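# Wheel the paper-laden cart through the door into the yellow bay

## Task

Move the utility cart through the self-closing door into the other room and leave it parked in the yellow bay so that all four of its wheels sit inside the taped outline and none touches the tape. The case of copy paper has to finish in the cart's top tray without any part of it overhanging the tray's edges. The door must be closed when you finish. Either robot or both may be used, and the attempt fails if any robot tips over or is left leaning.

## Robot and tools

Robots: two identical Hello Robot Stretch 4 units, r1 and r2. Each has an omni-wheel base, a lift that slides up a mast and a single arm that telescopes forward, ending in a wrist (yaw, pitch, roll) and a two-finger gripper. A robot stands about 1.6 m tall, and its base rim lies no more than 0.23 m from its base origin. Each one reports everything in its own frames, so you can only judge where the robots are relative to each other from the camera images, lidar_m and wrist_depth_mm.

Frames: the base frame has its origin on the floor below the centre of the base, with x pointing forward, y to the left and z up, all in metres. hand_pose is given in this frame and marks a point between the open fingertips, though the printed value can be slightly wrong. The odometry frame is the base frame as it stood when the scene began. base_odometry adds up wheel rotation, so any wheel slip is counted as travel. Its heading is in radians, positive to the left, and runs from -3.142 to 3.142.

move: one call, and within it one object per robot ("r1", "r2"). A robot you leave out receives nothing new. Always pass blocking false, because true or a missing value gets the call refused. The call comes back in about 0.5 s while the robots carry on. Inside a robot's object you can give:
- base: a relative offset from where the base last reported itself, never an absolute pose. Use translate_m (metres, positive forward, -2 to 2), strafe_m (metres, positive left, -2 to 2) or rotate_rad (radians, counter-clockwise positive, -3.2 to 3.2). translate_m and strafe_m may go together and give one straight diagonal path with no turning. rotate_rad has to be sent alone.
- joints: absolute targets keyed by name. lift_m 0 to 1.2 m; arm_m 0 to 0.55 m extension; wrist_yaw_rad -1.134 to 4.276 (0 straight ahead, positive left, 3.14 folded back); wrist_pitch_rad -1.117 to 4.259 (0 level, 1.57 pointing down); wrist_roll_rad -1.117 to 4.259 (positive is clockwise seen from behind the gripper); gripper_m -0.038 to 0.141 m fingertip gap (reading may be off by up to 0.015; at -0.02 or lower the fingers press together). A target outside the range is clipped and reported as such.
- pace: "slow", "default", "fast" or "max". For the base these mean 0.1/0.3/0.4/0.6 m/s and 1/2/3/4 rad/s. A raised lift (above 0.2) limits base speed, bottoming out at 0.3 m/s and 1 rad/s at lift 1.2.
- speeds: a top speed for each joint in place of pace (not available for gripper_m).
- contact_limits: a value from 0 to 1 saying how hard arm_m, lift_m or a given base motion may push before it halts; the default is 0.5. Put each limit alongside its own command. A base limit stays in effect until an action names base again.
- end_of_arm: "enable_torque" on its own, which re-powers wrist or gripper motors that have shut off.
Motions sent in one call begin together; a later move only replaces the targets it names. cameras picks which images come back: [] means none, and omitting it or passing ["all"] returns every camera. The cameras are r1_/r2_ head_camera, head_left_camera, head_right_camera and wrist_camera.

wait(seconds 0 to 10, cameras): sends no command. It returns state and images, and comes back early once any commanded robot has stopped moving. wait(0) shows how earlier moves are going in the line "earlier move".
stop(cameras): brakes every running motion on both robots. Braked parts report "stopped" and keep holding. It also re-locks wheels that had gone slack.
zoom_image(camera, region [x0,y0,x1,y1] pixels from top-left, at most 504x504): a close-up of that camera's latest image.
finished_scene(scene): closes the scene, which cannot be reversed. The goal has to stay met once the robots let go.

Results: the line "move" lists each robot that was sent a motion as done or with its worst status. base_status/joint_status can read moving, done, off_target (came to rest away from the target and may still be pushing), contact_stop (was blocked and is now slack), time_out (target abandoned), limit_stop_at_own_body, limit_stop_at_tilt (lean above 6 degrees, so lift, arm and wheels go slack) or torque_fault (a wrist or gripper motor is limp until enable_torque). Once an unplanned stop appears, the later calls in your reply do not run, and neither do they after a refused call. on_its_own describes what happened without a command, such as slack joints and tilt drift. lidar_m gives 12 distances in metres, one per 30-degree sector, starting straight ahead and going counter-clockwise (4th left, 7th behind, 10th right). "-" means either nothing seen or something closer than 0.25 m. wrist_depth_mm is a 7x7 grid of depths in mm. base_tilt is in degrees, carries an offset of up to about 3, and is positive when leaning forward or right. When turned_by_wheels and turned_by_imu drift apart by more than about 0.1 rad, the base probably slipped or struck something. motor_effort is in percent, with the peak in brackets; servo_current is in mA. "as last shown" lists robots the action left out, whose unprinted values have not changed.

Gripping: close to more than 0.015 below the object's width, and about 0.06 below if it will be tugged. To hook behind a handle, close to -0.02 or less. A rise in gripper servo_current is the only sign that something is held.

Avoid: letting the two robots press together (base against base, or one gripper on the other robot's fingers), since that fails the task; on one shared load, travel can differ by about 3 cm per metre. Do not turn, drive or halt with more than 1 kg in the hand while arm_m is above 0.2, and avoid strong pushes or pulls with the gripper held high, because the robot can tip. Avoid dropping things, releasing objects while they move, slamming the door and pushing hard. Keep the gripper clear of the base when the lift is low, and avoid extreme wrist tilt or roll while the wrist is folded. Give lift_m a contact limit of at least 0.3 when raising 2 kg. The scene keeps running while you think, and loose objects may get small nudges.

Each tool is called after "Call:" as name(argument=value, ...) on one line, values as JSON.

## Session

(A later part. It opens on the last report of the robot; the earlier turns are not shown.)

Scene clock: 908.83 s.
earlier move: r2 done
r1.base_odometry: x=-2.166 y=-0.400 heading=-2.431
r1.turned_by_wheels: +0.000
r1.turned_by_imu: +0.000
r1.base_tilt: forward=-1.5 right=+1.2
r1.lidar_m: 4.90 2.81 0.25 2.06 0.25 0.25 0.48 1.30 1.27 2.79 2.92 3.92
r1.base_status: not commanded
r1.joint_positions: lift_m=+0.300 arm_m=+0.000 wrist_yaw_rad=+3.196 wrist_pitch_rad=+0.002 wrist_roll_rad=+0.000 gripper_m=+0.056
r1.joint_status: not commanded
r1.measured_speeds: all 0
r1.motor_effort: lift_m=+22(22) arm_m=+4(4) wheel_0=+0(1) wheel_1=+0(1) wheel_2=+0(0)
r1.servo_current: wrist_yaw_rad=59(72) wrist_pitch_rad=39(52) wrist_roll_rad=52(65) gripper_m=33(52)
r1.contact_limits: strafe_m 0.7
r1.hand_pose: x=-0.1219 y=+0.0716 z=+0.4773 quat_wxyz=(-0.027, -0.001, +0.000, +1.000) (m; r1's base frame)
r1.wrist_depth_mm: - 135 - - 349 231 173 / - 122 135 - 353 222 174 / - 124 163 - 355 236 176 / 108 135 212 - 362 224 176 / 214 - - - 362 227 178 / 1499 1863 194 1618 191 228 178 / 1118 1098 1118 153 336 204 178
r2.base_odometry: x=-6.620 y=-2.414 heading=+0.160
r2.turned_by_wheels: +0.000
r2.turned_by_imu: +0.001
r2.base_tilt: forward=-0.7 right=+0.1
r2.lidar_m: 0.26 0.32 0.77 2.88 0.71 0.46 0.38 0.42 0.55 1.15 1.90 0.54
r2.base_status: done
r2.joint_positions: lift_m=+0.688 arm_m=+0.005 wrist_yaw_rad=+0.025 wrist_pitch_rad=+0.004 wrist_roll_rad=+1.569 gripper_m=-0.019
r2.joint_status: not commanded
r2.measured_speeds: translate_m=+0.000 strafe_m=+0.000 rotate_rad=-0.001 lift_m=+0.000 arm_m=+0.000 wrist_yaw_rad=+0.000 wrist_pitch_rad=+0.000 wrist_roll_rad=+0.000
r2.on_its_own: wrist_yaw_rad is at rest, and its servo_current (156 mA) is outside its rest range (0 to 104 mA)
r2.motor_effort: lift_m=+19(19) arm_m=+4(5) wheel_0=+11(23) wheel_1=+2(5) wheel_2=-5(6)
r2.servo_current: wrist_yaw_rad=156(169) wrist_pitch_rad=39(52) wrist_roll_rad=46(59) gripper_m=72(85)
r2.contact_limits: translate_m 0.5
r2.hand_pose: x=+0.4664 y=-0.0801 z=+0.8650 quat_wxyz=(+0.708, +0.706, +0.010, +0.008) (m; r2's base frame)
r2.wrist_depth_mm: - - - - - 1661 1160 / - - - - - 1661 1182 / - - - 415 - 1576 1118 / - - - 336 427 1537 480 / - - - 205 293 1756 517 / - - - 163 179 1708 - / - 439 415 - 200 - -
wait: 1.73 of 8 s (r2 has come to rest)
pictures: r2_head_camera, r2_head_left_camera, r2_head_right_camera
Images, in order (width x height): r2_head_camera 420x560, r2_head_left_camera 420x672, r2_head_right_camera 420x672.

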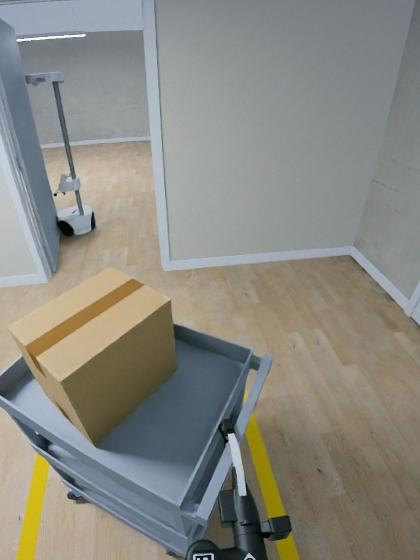

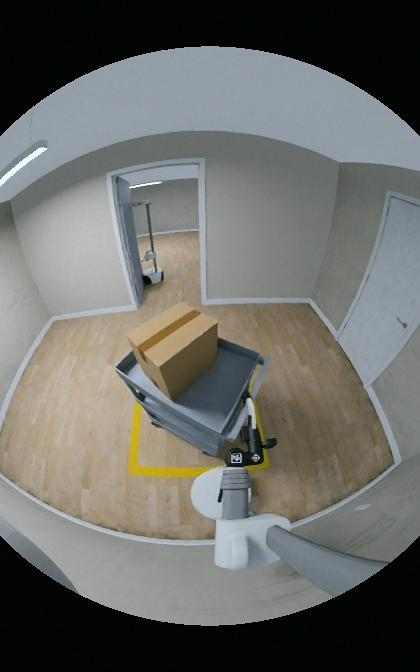

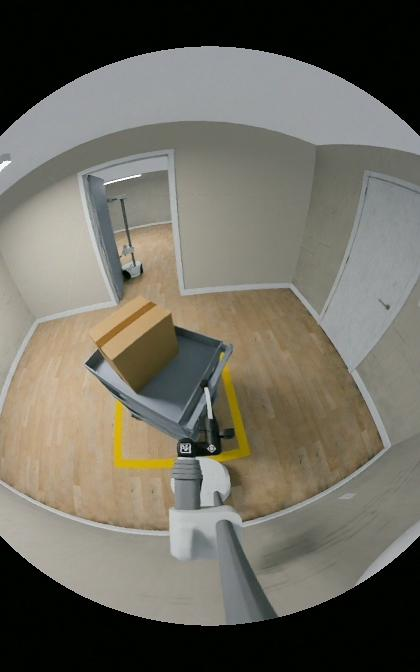

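Call:
move(r2={"joints":{"gripper_m":0.09}}, blocking=false, cameras=[])

Call:
wait(seconds=3, cameras=["r2_head_camera"])

Call:
zoom_image(camera="r2_head_camera", region=[150, 330, 320, 560])

Scene clock: 931.70 s.
move: r2 moving
r1: as last shown
r1.base_tilt: forward=-1.6 right=+1.3
r1.lidar_m: 4.91 2.79 0.25 2.03 0.25 0.25 0.47 1.30 1.28 2.77 2.92 3.89
r1.motor_effort: lift_m=+22(22) arm_m=+4(4) wheel_0=+0(1) wheel_1=+0(0) wheel_2=+0(0)
r1.servo_current: wrist_yaw_rad=52(72) wrist_pitch_rad=39(46) wrist_roll_rad=39(65) gripper_m=39(46)
r1.contact_limits: strafe_m 0.7
r1.wrist_depth_mm: - 134 - - 347 231 173 / - 122 135 - 349 223 175 / - 123 163 - 355 236 175 / 108 135 213 - 359 226 177 / 213 - - - 362 226 177 / 1499 1863 194 1618 191 227 178 / 1098 1118 1098 153 338 203 178
r2.base_odometry: x=-6.620 y=-2.414 heading=+0.159
r2.turned_by_wheels: +0.000
r2.turned_by_imu: +0.000
r2.base_tilt: forward=-0.7 right=+0.0
r2.lidar_m: 0.27 0.29 0.77 2.86 0.70 0.45 0.40 0.42 0.52 1.13 1.91 0.57
r2.base_status: not commanded
r2.joint_positions: lift_m=+0.688 arm_m=+0.005 wrist_yaw_rad=+0.022 wrist_pitch_rad=+0.004 wrist_roll_rad=+1.569 gripper_m=+0.005
r2.joint_status: gripper_m moving
r2.measured_speeds: translate_m=+0.000 strafe_m=+0.000 rotate_rad=+0.000 lift_m=+0.000 arm_m=+0.000 wrist_yaw_rad=-0.018 wrist_pitch_rad=+0.000 wrist_roll_rad=+0.000
r2.motor_effort: lift_m=+19(19) arm_m=+4(5) wheel_0=+9(9) wheel_1=+2(2) wheel_2=-5(5)
r2.servo_current: wrist_yaw_rad=137(163) wrist_pitch_rad=46(46) wrist_roll_rad=39(52) gripper_m=65(104)
r2.contact_limits: translate_m 0.5
r2.hand_pose: x=+0.4661 y=-0.0810 z=+0.8650 quat_wxyz=(+0.708, +0.706, +0.009, +0.007) (m; r2's base frame)
r2.wrist_depth_mm: - - - - - 1618 1138 / - - - - - 1661 1160 / - - - 407 - 1537 1138 / - - - 353 427 1618 477 / - - - 207 296 1708 512 / - - 196 160 184 1756 - / - 430 413 - 201 - -
pictures: none
No camera images: "cameras" was empty.

Scene clock: 933.03 s.
earlier move: r2 done
r1.base_odometry: x=-2.166 y=-0.400 heading=-2.431
r1.turned_by_wheels: +0.000
r1.turned_by_imu: +0.000
r1.base_tilt: forward=-1.6 right=+1.2
r1.lidar_m: 4.91 2.76 0.25 2.05 0.25 0.25 0.49 1.31 1.28 2.80 2.89 3.89
r1.base_status: not commanded
r1.joint_positions: lift_m=+0.300 arm_m=+0.000 wrist_yaw_rad=+3.196 wrist_pitch_rad=+0.002 wrist_roll_rad=+0.000 gripper_m=+0.056
r1.joint_status: not commanded
r1.measured_speeds: all 0
r1.motor_effort: lift_m=+22(22) arm_m=+4(4) wheel_0=-1(1) wheel_1=+0(0) wheel_2=+0(0)
r1.servo_current: wrist_yaw_rad=52(72) wrist_pitch_rad=52(52) wrist_roll_rad=33(65) gripper_m=46(46)
r1.contact_limits: strafe_m 0.7
r1.hand_pose: x=-0.1219 y=+0.0716 z=+0.4773 quat_wxyz=(-0.027, -0.001, +0.000, +1.000) (m; r1's base frame)
r1.wrist_depth_mm: - 134 - - 349 230 173 / - 122 135 - 351 222 174 / - 123 163 - 357 236 175 / 108 136 213 - 359 226 176 / 213 - - - 362 226 177 / 1464 1808 195 1618 191 227 177 / 1098 1138 1118 153 338 205 178
r2.base_odometry: x=-6.620 y=-2.414 heading=+0.159
r2.turned_by_wheels: -0.001
r2.turned_by_imu: +0.000
r2.base_tilt: forward=-0.7 right=+0.1
r2.lidar_m: 0.25 0.30 0.80 2.88 0.70 0.45 0.42 0.42 0.53 1.15 1.91 0.56
r2.base_status: not commanded
r2.joint_positions: lift_m=+0.688 arm_m=+0.005 wrist_yaw_rad=+0.000 wrist_pitch_rad=+0.004 wrist_roll_rad=+1.569 gripper_m=+0.090
r2.joint_status: all done
r2.measured_speeds: all 0
r2.motor_effort: lift_m=+19(19) arm_m=+4(5) wheel_0=+2(9) wheel_1=+1(2) wheel_2=-4(5)
r2.servo_current: wrist_yaw_rad=59(163) wrist_pitch_rad=39(52) wrist_roll_rad=33(52) gripper_m=52(137)
r2.contact_limits: translate_m 0.5
r2.hand_pose: x=+0.4642 y=-0.0875 z=+0.8650 quat_wxyz=(+0.708, +0.706, +0.001, -0.001) (m; r2's base frame)
r2.wrist_depth_mm: - - - - - 1661 1182 / - - - - - 1708 1182 / - - - - - 1708 1205 / - - - 373 433 1537 439 / - - - 230 320 1708 504 / - - 194 172 191 1618 549 / - - 436 - 213 634 -
wait: 1.33 of 3 s (r2 has come to rest)
pictures: r2_head_camera
Images, in order (width x height): r2_head_camera 420x560.

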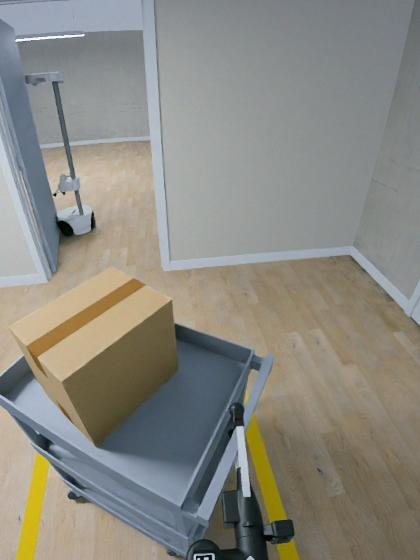

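Scaled by 2.191 from the camera's 420x560 image, which has a finer 1200x1600 frame.

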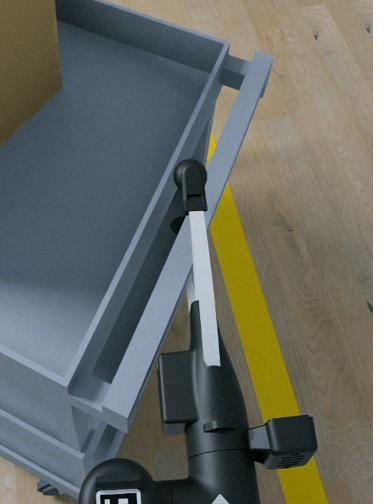

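Call:
move(r2={"base":{"translate_m":-0.08,"strafe_m":-0.13},"pace":"slow","contact_limits":{"translate_m":0.3}}, blocking=false, cameras=[])

Call:
wait(seconds=4, cameras=["r2_head_camera","r2_head_left_camera"])

Call:
zoom_image(camera="r2_head_left_camera", region=[80, 270, 340, 530])

Scene clock: 942.23 s.
move: r2 moving
r1: as last shown
r1.base_tilt: forward=-1.6 right=+1.3
r1.lidar_m: 4.91 2.79 0.25 2.04 0.25 0.25 0.47 1.31 1.28 2.79 2.89 3.90
r1.motor_effort: lift_m=+22(22) arm_m=+4(4) wheel_0=+0(1) wheel_1=+0(0) wheel_2=+0(0)
r1.servo_current: wrist_yaw_rad=46(59) wrist_pitch_rad=39(46) wrist_roll_rad=65(65) gripper_m=39(46)
r1.contact_limits: strafe_m 0.7
r1.wrist_depth_mm: - 135 - - 349 232 173 / - 122 135 - 353 223 174 / - 123 163 - 355 236 175 / 108 136 213 - 359 225 177 / 213 - - - 362 226 177 / 1537 1756 193 1661 190 226 178 / 1118 1118 1138 153 336 204 178
r2.base_odometry: x=-6.625 y=-2.425 heading=+0.159
r2.turned_by_wheels: +0.000
r2.turned_by_imu: +0.001
r2.base_tilt: forward=-0.7 right=+0.1
r2.lidar_m: 0.25 0.29 0.77 2.86 0.70 0.45 0.40 0.38 0.53 1.15 1.89 0.61
r2.base_status: translate_m moving; strafe_m moving
r2.joint_positions: lift_m=+0.688 arm_m=+0.005 wrist_yaw_rad=+0.000 wrist_pitch_rad=+0.004 wrist_roll_rad=+1.569 gripper_m=+0.090
r2.joint_status: not commanded
r2.measured_speeds: translate_m=-0.026 strafe_m=-0.042 rotate_rad=-0.001 lift_m=+0.000 arm_m=+0.000 wrist_yaw_rad=+0.000 wrist_pitch_rad=+0.000 wrist_roll_rad=+0.000
r2.motor_effort: lift_m=+19(19) arm_m=+4(4) wheel_0=+7(9) wheel_1=-7(9) wheel_2=+6(8)
r2.servo_current: wrist_yaw_rad=52(52) wrist_pitch_rad=33(46) wrist_roll_rad=52(52) gripper_m=52(59)
r2.contact_limits: translate_m 0.3
r2.hand_pose: x=+0.4642 y=-0.0875 z=+0.8650 quat_wxyz=(+0.708, +0.706, +0.001, -0.001) (m; r2's base frame)
r2.wrist_depth_mm: - - - - - 1708 1182 / - - - - - 1708 1182 / - - - - - 1708 1182 / - - - 392 439 1537 445 / - - - 298 338 1708 508 / - - 193 185 191 1576 535 / - - 449 - 230 1708 -
pictures: none
No camera images: "cameras" was empty.

Scene clock: 944.53 s.
earlier move: r2 done
r1.base_odometry: x=-2.166 y=-0.400 heading=-2.431
r1.turned_by_wheels: +0.000
r1.turned_by_imu: +0.000
r1.base_tilt: forward=-1.6 right=+1.3
r1.lidar_m: 4.90 2.80 0.25 2.03 0.25 0.25 0.46 1.32 1.27 2.80 2.87 3.93
r1.base_status: not commanded
r1.joint_positions: lift_m=+0.300 arm_m=+0.000 wrist_yaw_rad=+3.196 wrist_pitch_rad=+0.002 wrist_roll_rad=+0.000 gripper_m=+0.056
r1.joint_status: not commanded
r1.measured_speeds: all 0
r1.motor_effort: lift_m=+22(22) arm_m=+4(4) wheel_0=+0(1) wheel_1=+0(0) wheel_2=+0(0)
r1.servo_current: wrist_yaw_rad=52(65) wrist_pitch_rad=46(46) wrist_roll_rad=72(72) gripper_m=33(52)
r1.contact_limits: strafe_m 0.7
r1.hand_pose: x=-0.1219 y=+0.0716 z=+0.4773 quat_wxyz=(-0.027, -0.001, +0.000, +1.000) (m; r1's base frame)
r1.wrist_depth_mm: - 134 - - 347 231 173 / - 122 135 - 351 223 174 / - 123 163 - 357 236 176 / 108 135 212 - 359 226 177 / 213 - - - 362 227 178 / 1499 1756 194 1618 191 228 178 / 1138 1118 1098 153 336 204 178
r2.base_odometry: x=-6.678 y=-2.555 heading=+0.159
r2.turned_by_wheels: +0.000
r2.turned_by_imu: +0.000
r2.base_tilt: forward=-0.7 right=+0.0
r2.lidar_m: 0.38 0.34 0.84 2.54 0.55 0.34 0.31 0.32 0.44 0.90 1.79 2.22
r2.base_status: done
r2.joint_positions: lift_m=+0.688 arm_m=+0.005 wrist_yaw_rad=+0.000 wrist_pitch_rad=+0.004 wrist_roll_rad=+1.569 gripper_m=+0.090
r2.joint_status: not commanded
r2.measured_speeds: all 0
r2.motor_effort: lift_m=+19(19) arm_m=+4(5) wheel_0=+4(9) wheel_1=-3(9) wheel_2=+6(9)
r2.servo_current: wrist_yaw_rad=39(59) wrist_pitch_rad=46(46) wrist_roll_rad=46(59) gripper_m=46(59)
r2.contact_limits: translate_m 0.3
r2.hand_pose: x=+0.4642 y=-0.0875 z=+0.8650 quat_wxyz=(+0.708, +0.706, +0.001, -0.001) (m; r2's base frame)
r2.wrist_depth_mm: - - - - - 1708 1182 / - - - - - 1708 1229 / - - - - - 1756 1205 / - - - - - 1756 1205 / - - - - - 1756 1078 / - - 194 452 190 1618 480 / - - - - - 1863 -
wait: 2.30 of 4 s (r2 has come to rest)
pictures: r2_head_camera, r2_head_left_camera
Images, in order (width x height): r2_head_camera 420x560, r2_head_left_camera 420x672.

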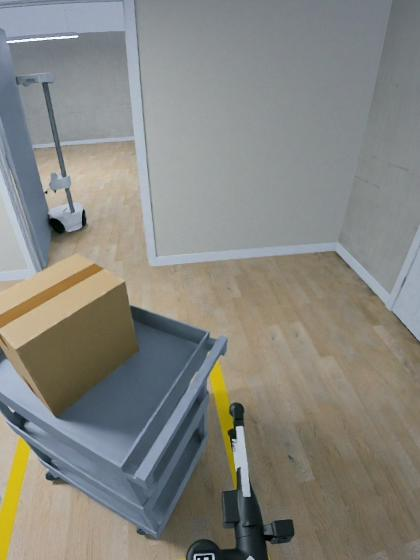

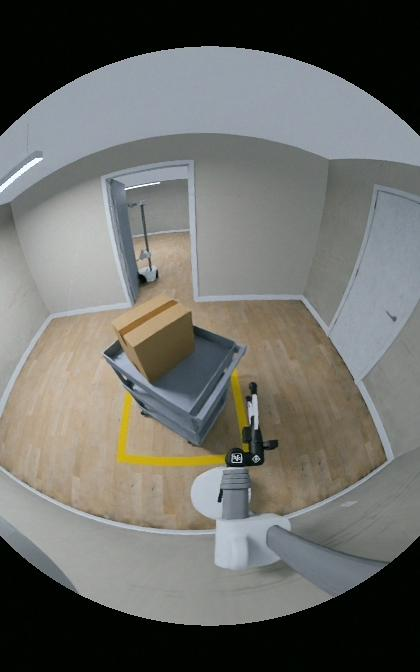

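Scaled by 1.938 from the camera's 420x672 image, which has a finer 600x960 frame.

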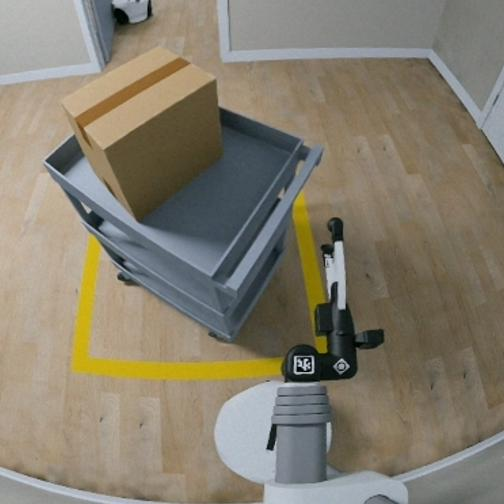

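Call:
move(r1={"base":{"translate_m":0.9,"strafe_m":0.0},"pace":"slow","contact_limits":{"translate_m":0.6}}, r2={"base":{"strafe_m":-0.7}}, blocking=false, cameras=[])

Call:
wait(seconds=4, cameras=["r2_head_left_camera"])

Call:
wait(seconds=10, cameras=["r1_head_left_camera","r2_head_left_camera"])

Call:
zoom_image(camera="r2_head_left_camera", region=[40, 260, 300, 520])

Scene clock: 960.70 s.
move: r1 moving; r2 moving
r1.base_odometry: x=-2.175 y=-0.408 heading=-2.430
r1.turned_by_wheels: +0.001
r1.turned_by_imu: +0.000
r1.base_tilt: forward=-1.6 right=+1.3
r1.lidar_m: 4.90 2.80 0.25 2.03 0.25 0.25 0.48 1.31 1.25 2.81 2.89 3.90
r1.base_status: translate_m moving; strafe_m moving
r1.joint_positions: lift_m=+0.300 arm_m=+0.000 wrist_yaw_rad=+3.196 wrist_pitch_rad=+0.002 wrist_roll_rad=+0.000 gripper_m=+0.056
r1.joint_status: not commanded
r1.measured_speeds: translate_m=+0.050 strafe_m=+0.000 rotate_rad=+0.002 lift_m=+0.000 arm_m=+0.000 wrist_yaw_rad=+0.000 wrist_pitch_rad=+0.000 wrist_roll_rad=+0.000
r1.motor_effort: lift_m=+22(22) arm_m=+4(4) wheel_0=+2(6) wheel_1=+9(9) wheel_2=-5(6)
r1.servo_current: wrist_yaw_rad=33(59) wrist_pitch_rad=39(46) wrist_roll_rad=52(65) gripper_m=39(52)
r1.contact_limits: translate_m 0.6
r1.hand_pose: x=-0.1219 y=+0.0716 z=+0.4773 quat_wxyz=(-0.027, -0.001, +0.000, +1.000) (m; r1's base frame)
r1.wrist_depth_mm: - 135 - - 347 231 173 / - 122 135 - 353 224 174 / - 123 163 - 357 236 175 / 108 135 212 - 359 225 177 / 214 - - - 362 227 178 / 1499 1756 194 1576 191 229 178 / 1098 1118 1118 154 340 205 177
r2.base_odometry: x=-6.673 y=-2.591 heading=+0.159
r2.turned_by_wheels: +0.000
r2.turned_by_imu: +0.001
r2.base_tilt: forward=-0.7 right=+0.1
r2.lidar_m: 0.44 0.35 0.76 2.50 0.52 0.34 0.31 0.32 0.41 0.89 1.76 2.16
r2.base_status: strafe_m moving
r2.joint_positions: lift_m=+0.688 arm_m=+0.005 wrist_yaw_rad=+0.000 wrist_pitch_rad=+0.004 wrist_roll_rad=+1.569 gripper_m=+0.090
r2.joint_status: not commanded
r2.measured_speeds: translate_m=-0.001 strafe_m=-0.140 rotate_rad=+0.006 lift_m=+0.000 arm_m=+0.000 wrist_yaw_rad=+0.000 wrist_pitch_rad=+0.000 wrist_roll_rad=+0.000
r2.motor_effort: lift_m=+19(19) arm_m=+4(5) wheel_0=+10(13) wheel_1=-10(12) wheel_2=-1(4)
r2.servo_current: wrist_yaw_rad=52(52) wrist_pitch_rad=39(46) wrist_roll_rad=33(59) gripper_m=52(59)
r2.hand_pose: x=+0.4642 y=-0.0875 z=+0.8650 quat_wxyz=(+0.708, +0.706, +0.001, -0.001) (m; r2's base frame)
r2.wrist_depth_mm: - - - - - 1708 1182 / - - - - - 1708 1182 / - - - - - 1708 1182 / - - - - - 1756 1205 / - - - - - 1756 1205 / - - 193 488 190 580 496 / - - - - - 1808 -
pictures: none
No camera images: "cameras" was empty.

Scene clock: 963.87 s.
earlier move: r1 moving; r2 done
r1.base_odometry: x=-2.406 y=-0.607 heading=-2.430
r1.turned_by_wheels: +0.000
r1.turned_by_imu: +0.000
r1.base_tilt: forward=-1.6 right=+1.3
r1.lidar_m: 4.59 2.79 2.03 1.94 1.69 0.25 0.41 1.53 1.70 2.80 2.89 3.91
r1.base_status: translate_m moving; strafe_m moving
r1.joint_positions: lift_m=+0.300 arm_m=+0.000 wrist_yaw_rad=+3.196 wrist_pitch_rad=+0.002 wrist_roll_rad=+0.000 gripper_m=+0.056
r1.joint_status: not commanded
r1.measured_speeds: translate_m=+0.101 strafe_m=+0.001 rotate_rad=+0.001 lift_m=+0.000 arm_m=+0.000 wrist_yaw_rad=+0.000 wrist_pitch_rad=+0.000 wrist_roll_rad=+0.000
r1.motor_effort: lift_m=+22(22) arm_m=+4(4) wheel_0=+4(6) wheel_1=+5(11) wheel_2=-3(6)
r1.servo_current: wrist_yaw_rad=59(72) wrist_pitch_rad=46(52) wrist_roll_rad=52(65) gripper_m=39(52)
r1.contact_limits: translate_m 0.6
r1.hand_pose: x=-0.1219 y=+0.0716 z=+0.4773 quat_wxyz=(-0.027, -0.001, +0.000, +1.000) (m; r1's base frame)
r1.wrist_depth_mm: - 135 - - 285 - - / - 122 134 508 285 - - / - 125 159 364 285 - - / 108 136 211 559 285 - - / 213 - - - 287 - - / 1464 1808 193 1499 187 - - / 1118 1118 1138 153 287 1078 1098
r2.base_odometry: x=-6.567 y=-3.246 heading=+0.159
r2.turned_by_wheels: +0.000
r2.turned_by_imu: +0.001
r2.base_tilt: forward=-0.7 right=+0.1
r2.lidar_m: 2.56 0.92 0.86 1.87 0.38 0.26 0.25 0.25 0.33 0.65 1.07 1.35
r2.base_status: done
r2.joint_positions: lift_m=+0.688 arm_m=+0.005 wrist_yaw_rad=+0.000 wrist_pitch_rad=+0.004 wrist_roll_rad=+1.569 gripper_m=+0.090
r2.joint_status: not commanded
r2.measured_speeds: all 0
r2.motor_effort: lift_m=+19(19) arm_m=+4(5) wheel_0=+3(16) wheel_1=-1(12) wheel_2=+0(4)
r2.servo_current: wrist_yaw_rad=46(59) wrist_pitch_rad=39(52) wrist_roll_rad=52(65) gripper_m=52(59)
r2.hand_pose: x=+0.4642 y=-0.0875 z=+0.8650 quat_wxyz=(+0.708, +0.706, +0.001, -0.001) (m; r2's base frame)
r2.wrist_depth_mm: - - - - - 1499 1182 / - - - - - 1708 1182 / - - - - - 1708 1229 / - - - - - 1708 1205 / - - - - - 1708 1205 / - - 193 - 191 1661 1229 / - - - - - 1756 1205
wait: 3.17 of 4 s (r2 has come to rest)
pictures: r2_head_left_camera
Images, in order (width x height): r2_head_left_camera 420x672.

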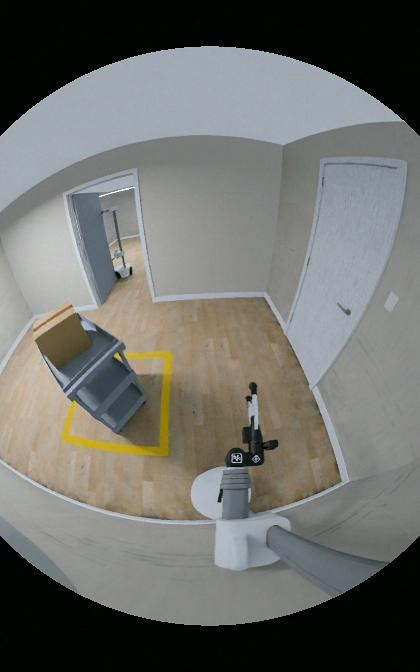

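Scene clock: 970.47 s.
earlier move: r1 done
r1.base_odometry: x=-2.848 y=-0.987 heading=-2.431
r1.turned_by_wheels: +0.000
r1.turned_by_imu: -0.001
r1.base_tilt: forward=-1.6 right=+1.3
r1.lidar_m: 4.00 2.79 2.01 1.94 2.00 1.85 1.75 1.80 2.50 2.79 2.90 3.93
r1.base_status: done
r1.joint_positions: lift_m=+0.300 arm_m=+0.000 wrist_yaw_rad=+3.196 wrist_pitch_rad=+0.002 wrist_roll_rad=+0.000 gripper_m=+0.056
r1.joint_status: not commanded
r1.measured_speeds: all 0
r1.motor_effort: lift_m=+22(22) arm_m=+4(4) wheel_0=+3(7) wheel_1=+3(11) wheel_2=-2(6)
r1.servo_current: wrist_yaw_rad=39(72) wrist_pitch_rad=46(59) wrist_roll_rad=39(78) gripper_m=39(52)
r1.contact_limits: translate_m 0.6
r1.hand_pose: x=-0.1219 y=+0.0716 z=+0.4773 quat_wxyz=(-0.027, -0.001, +0.000, +1.000) (m; r1's base frame)
r1.wrist_depth_mm: - 134 - - - - - / - 122 135 - - - - / - 125 159 - - - - / 108 135 206 - - - - / 137 - - - - - - / 223 1618 191 1863 188 1618 1576 / 1118 1118 1118 153 1160 1138 1160
r2.base_odometry: x=-6.567 y=-3.246 heading=+0.159
r2.turned_by_wheels: +0.000
r2.turned_by_imu: +0.001
r2.base_tilt: forward=-0.7 right=+0.1
r2.lidar_m: 2.57 0.94 0.86 1.83 0.40 0.25 0.25 0.25 0.30 0.64 1.07 1.31
r2.base_status: done
r2.joint_positions: lift_m=+0.688 arm_m=+0.005 wrist_yaw_rad=+0.000 wrist_pitch_rad=+0.004 wrist_roll_rad=+1.569 gripper_m=+0.090
r2.joint_status: not commanded
r2.measured_speeds: all 0
r2.motor_effort: lift_m=+19(19) arm_m=+4(5) wheel_0=+2(16) wheel_1=-1(12) wheel_2=+0(4)
r2.servo_current: wrist_yaw_rad=33(65) wrist_pitch_rad=39(52) wrist_roll_rad=59(65) gripper_m=52(59)
r2.hand_pose: x=+0.4642 y=-0.0875 z=+0.8650 quat_wxyz=(+0.708, +0.706, +0.001, -0.001) (m; r2's base frame)
r2.wrist_depth_mm: - - - - - 1499 1182 / - - - - - 1708 1182 / - - - - - 1708 1205 / - - - - - 1708 1205 / - - - - - 1756 1205 / - - 193 - 191 1618 1229 / - - - - - 1756 1205
wait: 6.60 of 10 s (r1 has come to rest)
pictures: r1_head_left_camera, r2_head_left_camera
Images, in order (width x height): r1_head_left_camera 420x672, r2_head_left_camera 420x672.

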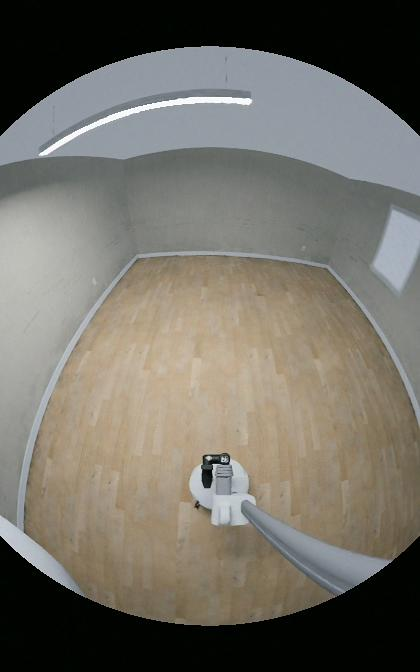

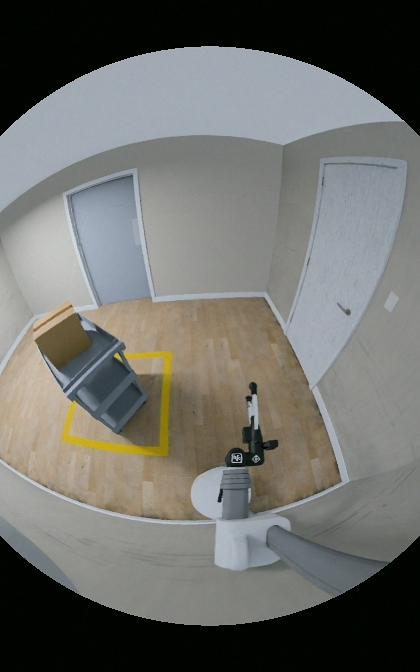

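Scaled by 1.938 from the camera's 420x672 image, which has a finer 600x960 frame.

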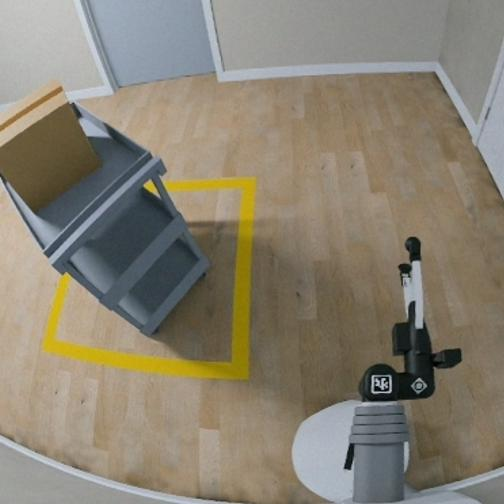

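Call:
move(r2={"base":{"translate_m":1.2}}, blocking=false, cameras=[])

Call:
wait(seconds=8, cameras=[])

Call:
move(r2={"base":{"rotate_rad":1.8}}, blocking=false, cameras=[])

Call:
wait(seconds=6, cameras=["r2_head_camera","r2_head_right_camera"])

Scene clock: 980.37 s.
move: r2 moving
r1: as last shown
r1.turned_by_imu: +0.000
r1.lidar_m: 4.00 2.77 2.03 1.94 2.02 1.86 1.75 1.86 2.54 2.79 2.89 3.93
r1.motor_effort: lift_m=+22(22) arm_m=+4(4) wheel_0=+2(3) wheel_1=+2(3) wheel_2=-2(2)
r1.servo_current: wrist_yaw_rad=52(59) wrist_pitch_rad=46(52) wrist_roll_rad=59(59) gripper_m=39(52)
r1.contact_limits: translate_m 0.6
r1.wrist_depth_mm: - 134 - - - - - / - 122 134 - - - - / - 125 159 - - - - / 108 135 206 - - - - / 137 - - - - - - / 224 1618 192 1808 188 1618 1618 / 1118 1138 1118 153 1160 1138 1160
r2.base_odometry: x=-6.536 y=-3.241 heading=+0.160
r2.turned_by_wheels: +0.000
r2.turned_by_imu: +0.001
r2.base_tilt: forward=-0.7 right=+0.0
r2.lidar_m: 2.53 0.88 0.85 2.10 0.43 0.29 0.25 0.27 0.33 0.73 1.07 1.31
r2.base_status: translate_m moving
r2.joint_positions: lift_m=+0.688 arm_m=+0.005 wrist_yaw_rad=+0.000 wrist_pitch_rad=+0.004 wrist_roll_rad=+1.569 gripper_m=+0.090
r2.joint_status: not commanded
r2.measured_speeds: translate_m=+0.122 strafe_m=+0.000 rotate_rad=+0.005 lift_m=+0.000 arm_m=+0.000 wrist_yaw_rad=+0.000 wrist_pitch_rad=+0.000 wrist_roll_rad=+0.000
r2.motor_effort: lift_m=+19(19) arm_m=+4(4) wheel_0=+7(9) wheel_1=+8(9) wheel_2=-11(13)
r2.servo_current: wrist_yaw_rad=39(52) wrist_pitch_rad=46(46) wrist_roll_rad=39(59) gripper_m=52(52)
r2.hand_pose: x=+0.4642 y=-0.0875 z=+0.8650 quat_wxyz=(+0.708, +0.706, +0.001, -0.001) (m; r2's base frame)
r2.wrist_depth_mm: - - - - - 1499 1182 / - - - - - 1708 1182 / - - - - - 1708 1205 / - - - - - 1708 1205 / - - - - - 1756 1229 / - - 193 - 191 1618 1182 / - - - - - 1756 1182
pictures: none
No camera images: "cameras" was empty.

Scene clock: 985.37 s.
earlier move: r2 done
r1.base_odometry: x=-2.848 y=-0.987 heading=-2.431
r1.turned_by_wheels: +0.000
r1.turned_by_imu: +0.000
r1.base_tilt: forward=-1.6 right=+1.3
r1.lidar_m: 4.00 2.80 2.01 1.94 2.02 1.83 1.74 1.84 2.52 2.78 2.87 3.91
r1.base_status: not commanded
r1.joint_positions: lift_m=+0.300 arm_m=+0.000 wrist_yaw_rad=+3.196 wrist_pitch_rad=+0.002 wrist_roll_rad=+0.000 gripper_m=+0.056
r1.joint_status: not commanded
r1.measured_speeds: all 0
r1.motor_effort: lift_m=+22(22) arm_m=+4(4) wheel_0=+3(3) wheel_1=+2(3) wheel_2=-2(2)
r1.servo_current: wrist_yaw_rad=46(78) wrist_pitch_rad=46(52) wrist_roll_rad=52(72) gripper_m=46(52)
r1.contact_limits: translate_m 0.6
r1.hand_pose: x=-0.1219 y=+0.0716 z=+0.4773 quat_wxyz=(-0.027, -0.001, +0.000, +1.000) (m; r1's base frame)
r1.wrist_depth_mm: - 135 - - - - - / - 122 135 - - - - / - 125 159 - - - - / 108 135 206 - - - - / 137 - - - - - - / 222 1618 191 1756 188 1618 1576 / 1118 1118 1118 153 1182 1118 1182
r2.base_odometry: x=-5.383 y=-3.055 heading=+0.159
r2.turned_by_wheels: +0.000
r2.turned_by_imu: +0.001
r2.base_tilt: forward=-0.7 right=+0.1
r2.lidar_m: 1.39 1.42 1.89 1.00 0.75 1.14 1.40 1.44 0.97 0.88 0.91 1.17
r2.base_status: done
r2.joint_positions: lift_m=+0.688 arm_m=+0.005 wrist_yaw_rad=+0.000 wrist_pitch_rad=+0.004 wrist_roll_rad=+1.569 gripper_m=+0.090
r2.joint_status: not commanded
r2.measured_speeds: all 0
r2.motor_effort: lift_m=+19(19) arm_m=+4(5) wheel_0=+2(12) wheel_1=+3(9) wheel_2=-4(14)
r2.servo_current: wrist_yaw_rad=52(59) wrist_pitch_rad=39(46) wrist_roll_rad=52(59) gripper_m=52(59)
r2.hand_pose: x=+0.4642 y=-0.0875 z=+0.8650 quat_wxyz=(+0.708, +0.706, +0.001, -0.001) (m; r2's base frame)
r2.wrist_depth_mm: - - - - - - 1182 / - - - - - - 1138 / - - - - - - 1118 / - - - - - - 1138 / - - - - - - 1138 / - - 190 - 189 - 1138 / - - - - - - -
wait: 5.00 of 8 s (r2 has come to rest)
pictures: none
No camera images: "cameras" was empty.

Scene clock: 985.87 s.
move: r2 moving
r1: as last shown
r1.base_tilt: forward=-1.6 right=+1.2
r1.lidar_m: 4.01 2.81 2.03 1.95 2.01 1.85 1.75 1.82 2.54 2.78 2.90 3.90
r1.motor_effort: lift_m=+22(22) arm_m=+4(4) wheel_0=+3(3) wheel_1=+3(3) wheel_2=-2(2)
r1.servo_current: wrist_yaw_rad=59(59) wrist_pitch_rad=39(46) wrist_roll_rad=65(65) gripper_m=52(52)
r1.contact_limits: translate_m 0.6
r1.wrist_depth_mm: - 135 - - - - - / - 122 134 - - - - / - 125 159 - - - - / 108 135 206 - - - - / 137 - - - - - - / 223 1661 192 1756 187 1661 1618 / 1098 1118 1118 153 1138 1138 1182
r2.base_odometry: x=-5.383 y=-3.055 heading=+0.411
r2.turned_by_wheels: +0.252
r2.turned_by_imu: +0.245
r2.base_tilt: forward=-0.7 right=+0.1
r2.lidar_m: 1.36 1.51 2.41 0.82 0.76 1.47 1.42 1.16 0.88 0.90 0.98 1.42
r2.base_status: rotate_rad moving
r2.joint_positions: lift_m=+0.688 arm_m=+0.005 wrist_yaw_rad=+0.000 wrist_pitch_rad=+0.004 wrist_roll_rad=+1.569 gripper_m=+0.090
r2.joint_status: not commanded
r2.measured_speeds: translate_m=+0.001 strafe_m=+0.001 rotate_rad=+0.971 lift_m=+0.000 arm_m=+0.000 wrist_yaw_rad=+0.000 wrist_pitch_rad=+0.000 wrist_roll_rad=+0.000
r2.motor_effort: lift_m=+19(19) arm_m=+4(4) wheel_0=-5(9) wheel_1=-9(10) wheel_2=-11(11)
r2.servo_current: wrist_yaw_rad=52(52) wrist_pitch_rad=39(46) wrist_roll_rad=39(59) gripper_m=46(59)
r2.hand_pose: x=+0.4642 y=-0.0875 z=+0.8650 quat_wxyz=(+0.708, +0.706, +0.001, -0.001) (m; r2's base frame)
r2.wrist_depth_mm: - - - - - - - / - - - - - - 1098 / - - - - - - 1098 / - - - - - - 1118 / - - - - - - 1160 / - - 190 - 189 - 1160 / - - - - - - 1118
pictures: none
No camera images: "cameras" was empty.

Scene clock: 987.57 s.
earlier move: r2 done
r1.base_odometry: x=-2.848 y=-0.987 heading=-2.431
r1.turned_by_wheels: +0.000
r1.turned_by_imu: +0.000
r1.base_tilt: forward=-1.6 right=+1.3
r1.lidar_m: 4.01 2.78 2.03 1.93 2.01 1.84 1.75 1.88 2.53 2.79 2.90 3.95
r1.base_status: not commanded
r1.joint_positions: lift_m=+0.300 arm_m=+0.000 wrist_yaw_rad=+3.196 wrist_pitch_rad=+0.002 wrist_roll_rad=+0.000 gripper_m=+0.056
r1.joint_status: not commanded
r1.measured_speeds: all 0
r1.motor_effort: lift_m=+22(22) arm_m=+4(4) wheel_0=+3(3) wheel_1=+2(3) wheel_2=-2(2)
r1.servo_current: wrist_yaw_rad=52(65) wrist_pitch_rad=39(52) wrist_roll_rad=52(65) gripper_m=46(52)
r1.contact_limits: translate_m 0.6
r1.hand_pose: x=-0.1219 y=+0.0716 z=+0.4773 quat_wxyz=(-0.027, -0.001, +0.000, +1.000) (m; r1's base frame)
r1.wrist_depth_mm: - 134 - - - - - / - 122 134 - - - - / - 125 159 - - - - / 108 135 206 - - - - / 137 - - - - - - / 223 1661 192 1756 187 1618 1576 / 1118 1118 1118 153 1138 1138 1182
r2.base_odometry: x=-5.383 y=-3.055 heading=+1.959
r2.turned_by_wheels: +1.547
r2.turned_by_imu: +1.506
r2.base_tilt: forward=-0.6 right=+0.1
r2.lidar_m: 0.83 0.75 1.46 1.41 1.22 0.89 0.88 0.98 1.41 1.36 1.51 2.33
r2.base_status: done
r2.joint_positions: lift_m=+0.688 arm_m=+0.005 wrist_yaw_rad=+0.000 wrist_pitch_rad=+0.004 wrist_roll_rad=+1.569 gripper_m=+0.090
r2.joint_status: not commanded
r2.measured_speeds: all 0
r2.motor_effort: lift_m=+19(19) arm_m=+4(5) wheel_0=-4(11) wheel_1=-2(10) wheel_2=-4(13)
r2.servo_current: wrist_yaw_rad=39(65) wrist_pitch_rad=39(46) wrist_roll_rad=52(59) gripper_m=46(59)
r2.hand_pose: x=+0.4642 y=-0.0875 z=+0.8650 quat_wxyz=(+0.708, +0.706, +0.001, -0.001) (m; r2's base frame)
r2.wrist_depth_mm: - - - - - 1756 1160 / - - - - - 1708 1182 / - - - - - 1708 1205 / - - - - - 1618 1098 / - - - - - 866 1042 / - - 194 778 189 723 - / - - 768 - - - -
wait: 1.70 of 6 s (r2 has come to rest)
pictures: r2_head_camera, r2_head_right_camera
Images, in order (width x height): r2_head_camera 420x560, r2_head_right_camera 420x672.

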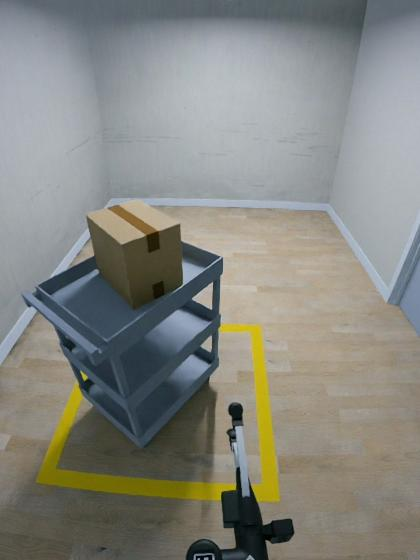

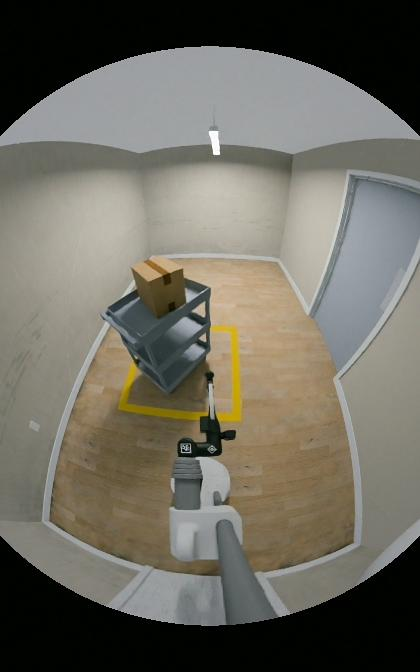

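Call:
zoom_image(camera="r2_head_camera", region=[0, 180, 320, 520])

Call:
zoom_image(camera="r2_head_right_camera", region=[300, 160, 420, 400])

Call:
move(blocking=false, cameras=["r1_head_right_camera","r2_head_left_camera"])

Scaled by 1.482 from the camera's 420x560 image, which has a finer 1200x1600 frame.

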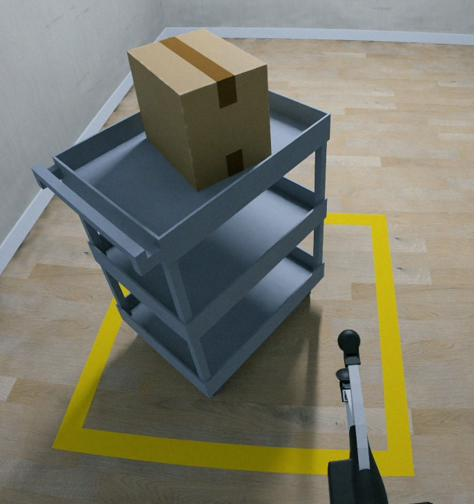

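Scaled by 2.100 from the camera's 420x672 image, which has a finer 600x960 frame.

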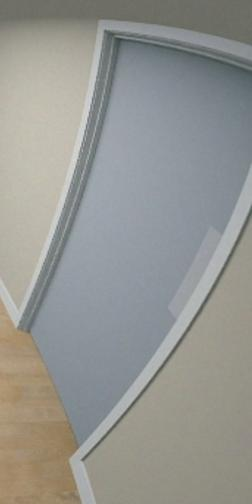

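Scene clock: 991.13 s.
r1.base_odometry: x=-2.848 y=-0.987 heading=-2.431
r1.turned_by_wheels: +0.000
r1.turned_by_imu: +0.000
r1.base_tilt: forward=-1.6 right=+1.3
r1.lidar_m: 4.01 2.80 2.04 1.95 2.00 1.84 1.74 1.83 2.55 2.78 2.90 3.91
r1.base_status: not commanded
r1.joint_positions: lift_m=+0.300 arm_m=+0.000 wrist_yaw_rad=+3.196 wrist_pitch_rad=+0.002 wrist_roll_rad=+0.000 gripper_m=+0.056
r1.joint_status: not commanded
r1.measured_speeds: all 0
r1.motor_effort: lift_m=+22(22) arm_m=+4(4) wheel_0=+2(3) wheel_1=+2(3) wheel_2=-2(2)
r1.servo_current: wrist_yaw_rad=52(65) wrist_pitch_rad=46(52) wrist_roll_rad=39(65) gripper_m=33(52)
r1.contact_limits: translate_m 0.6
r1.hand_pose: x=-0.1219 y=+0.0716 z=+0.4773 quat_wxyz=(-0.027, -0.001, +0.000, +1.000) (m; r1's base frame)
r1.wrist_depth_mm: - 134 - - - - - / - 122 135 - - - - / - 125 159 - - - - / 108 135 206 - - - - / 137 - - - - - - / 224 1618 193 1708 187 1661 1618 / 1098 1118 1138 153 1138 1138 1182
r2.base_odometry: x=-5.383 y=-3.055 heading=+1.959
r2.turned_by_wheels: +0.000
r2.turned_by_imu: +0.000
r2.base_tilt: forward=-0.7 right=+0.1
r2.lidar_m: 0.83 0.75 1.41 1.40 1.26 0.89 0.88 0.97 1.43 1.37 1.47 2.30
r2.base_status: done
r2.joint_positions: lift_m=+0.688 arm_m=+0.005 wrist_yaw_rad=+0.000 wrist_pitch_rad=+0.004 wrist_roll_rad=+1.569 gripper_m=+0.090
r2.joint_status: not commanded
r2.measured_speeds: all 0
r2.motor_effort: lift_m=+19(19) arm_m=+4(5) wheel_0=-4(11) wheel_1=-3(10) wheel_2=-4(13)
r2.servo_current: wrist_yaw_rad=52(65) wrist_pitch_rad=39(46) wrist_roll_rad=52(59) gripper_m=52(59)
r2.hand_pose: x=+0.4642 y=-0.0875 z=+0.8650 quat_wxyz=(+0.708, +0.706, +0.001, -0.001) (m; r2's base frame)
r2.wrist_depth_mm: - - - - - 1661 1182 / - - - - - 1708 1182 / - - - - - 1756 1182 / - - - - - 1618 1078 / - - - - - 866 1060 / - - 193 768 189 732 - / - - 759 - - - -
pictures: r1_head_right_camera, r2_head_left_camera
Images, in order (width x height): r1_head_right_camera 420x672, r2_head_left_camera 420x672.

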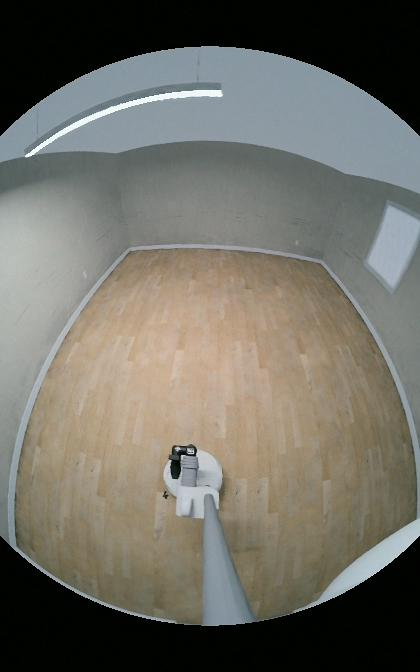

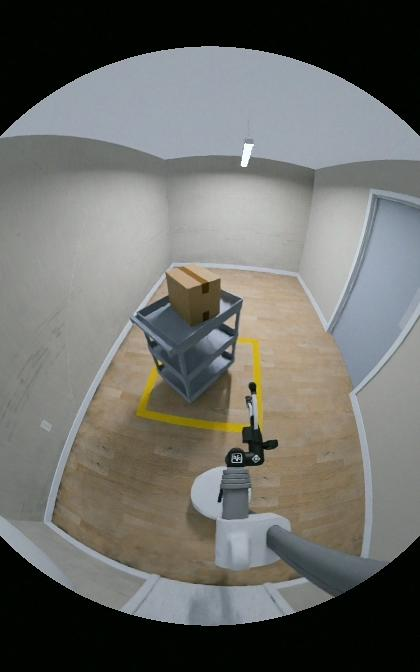

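Call:
finished_scene(scene=2)

The scene is finished: the task was done.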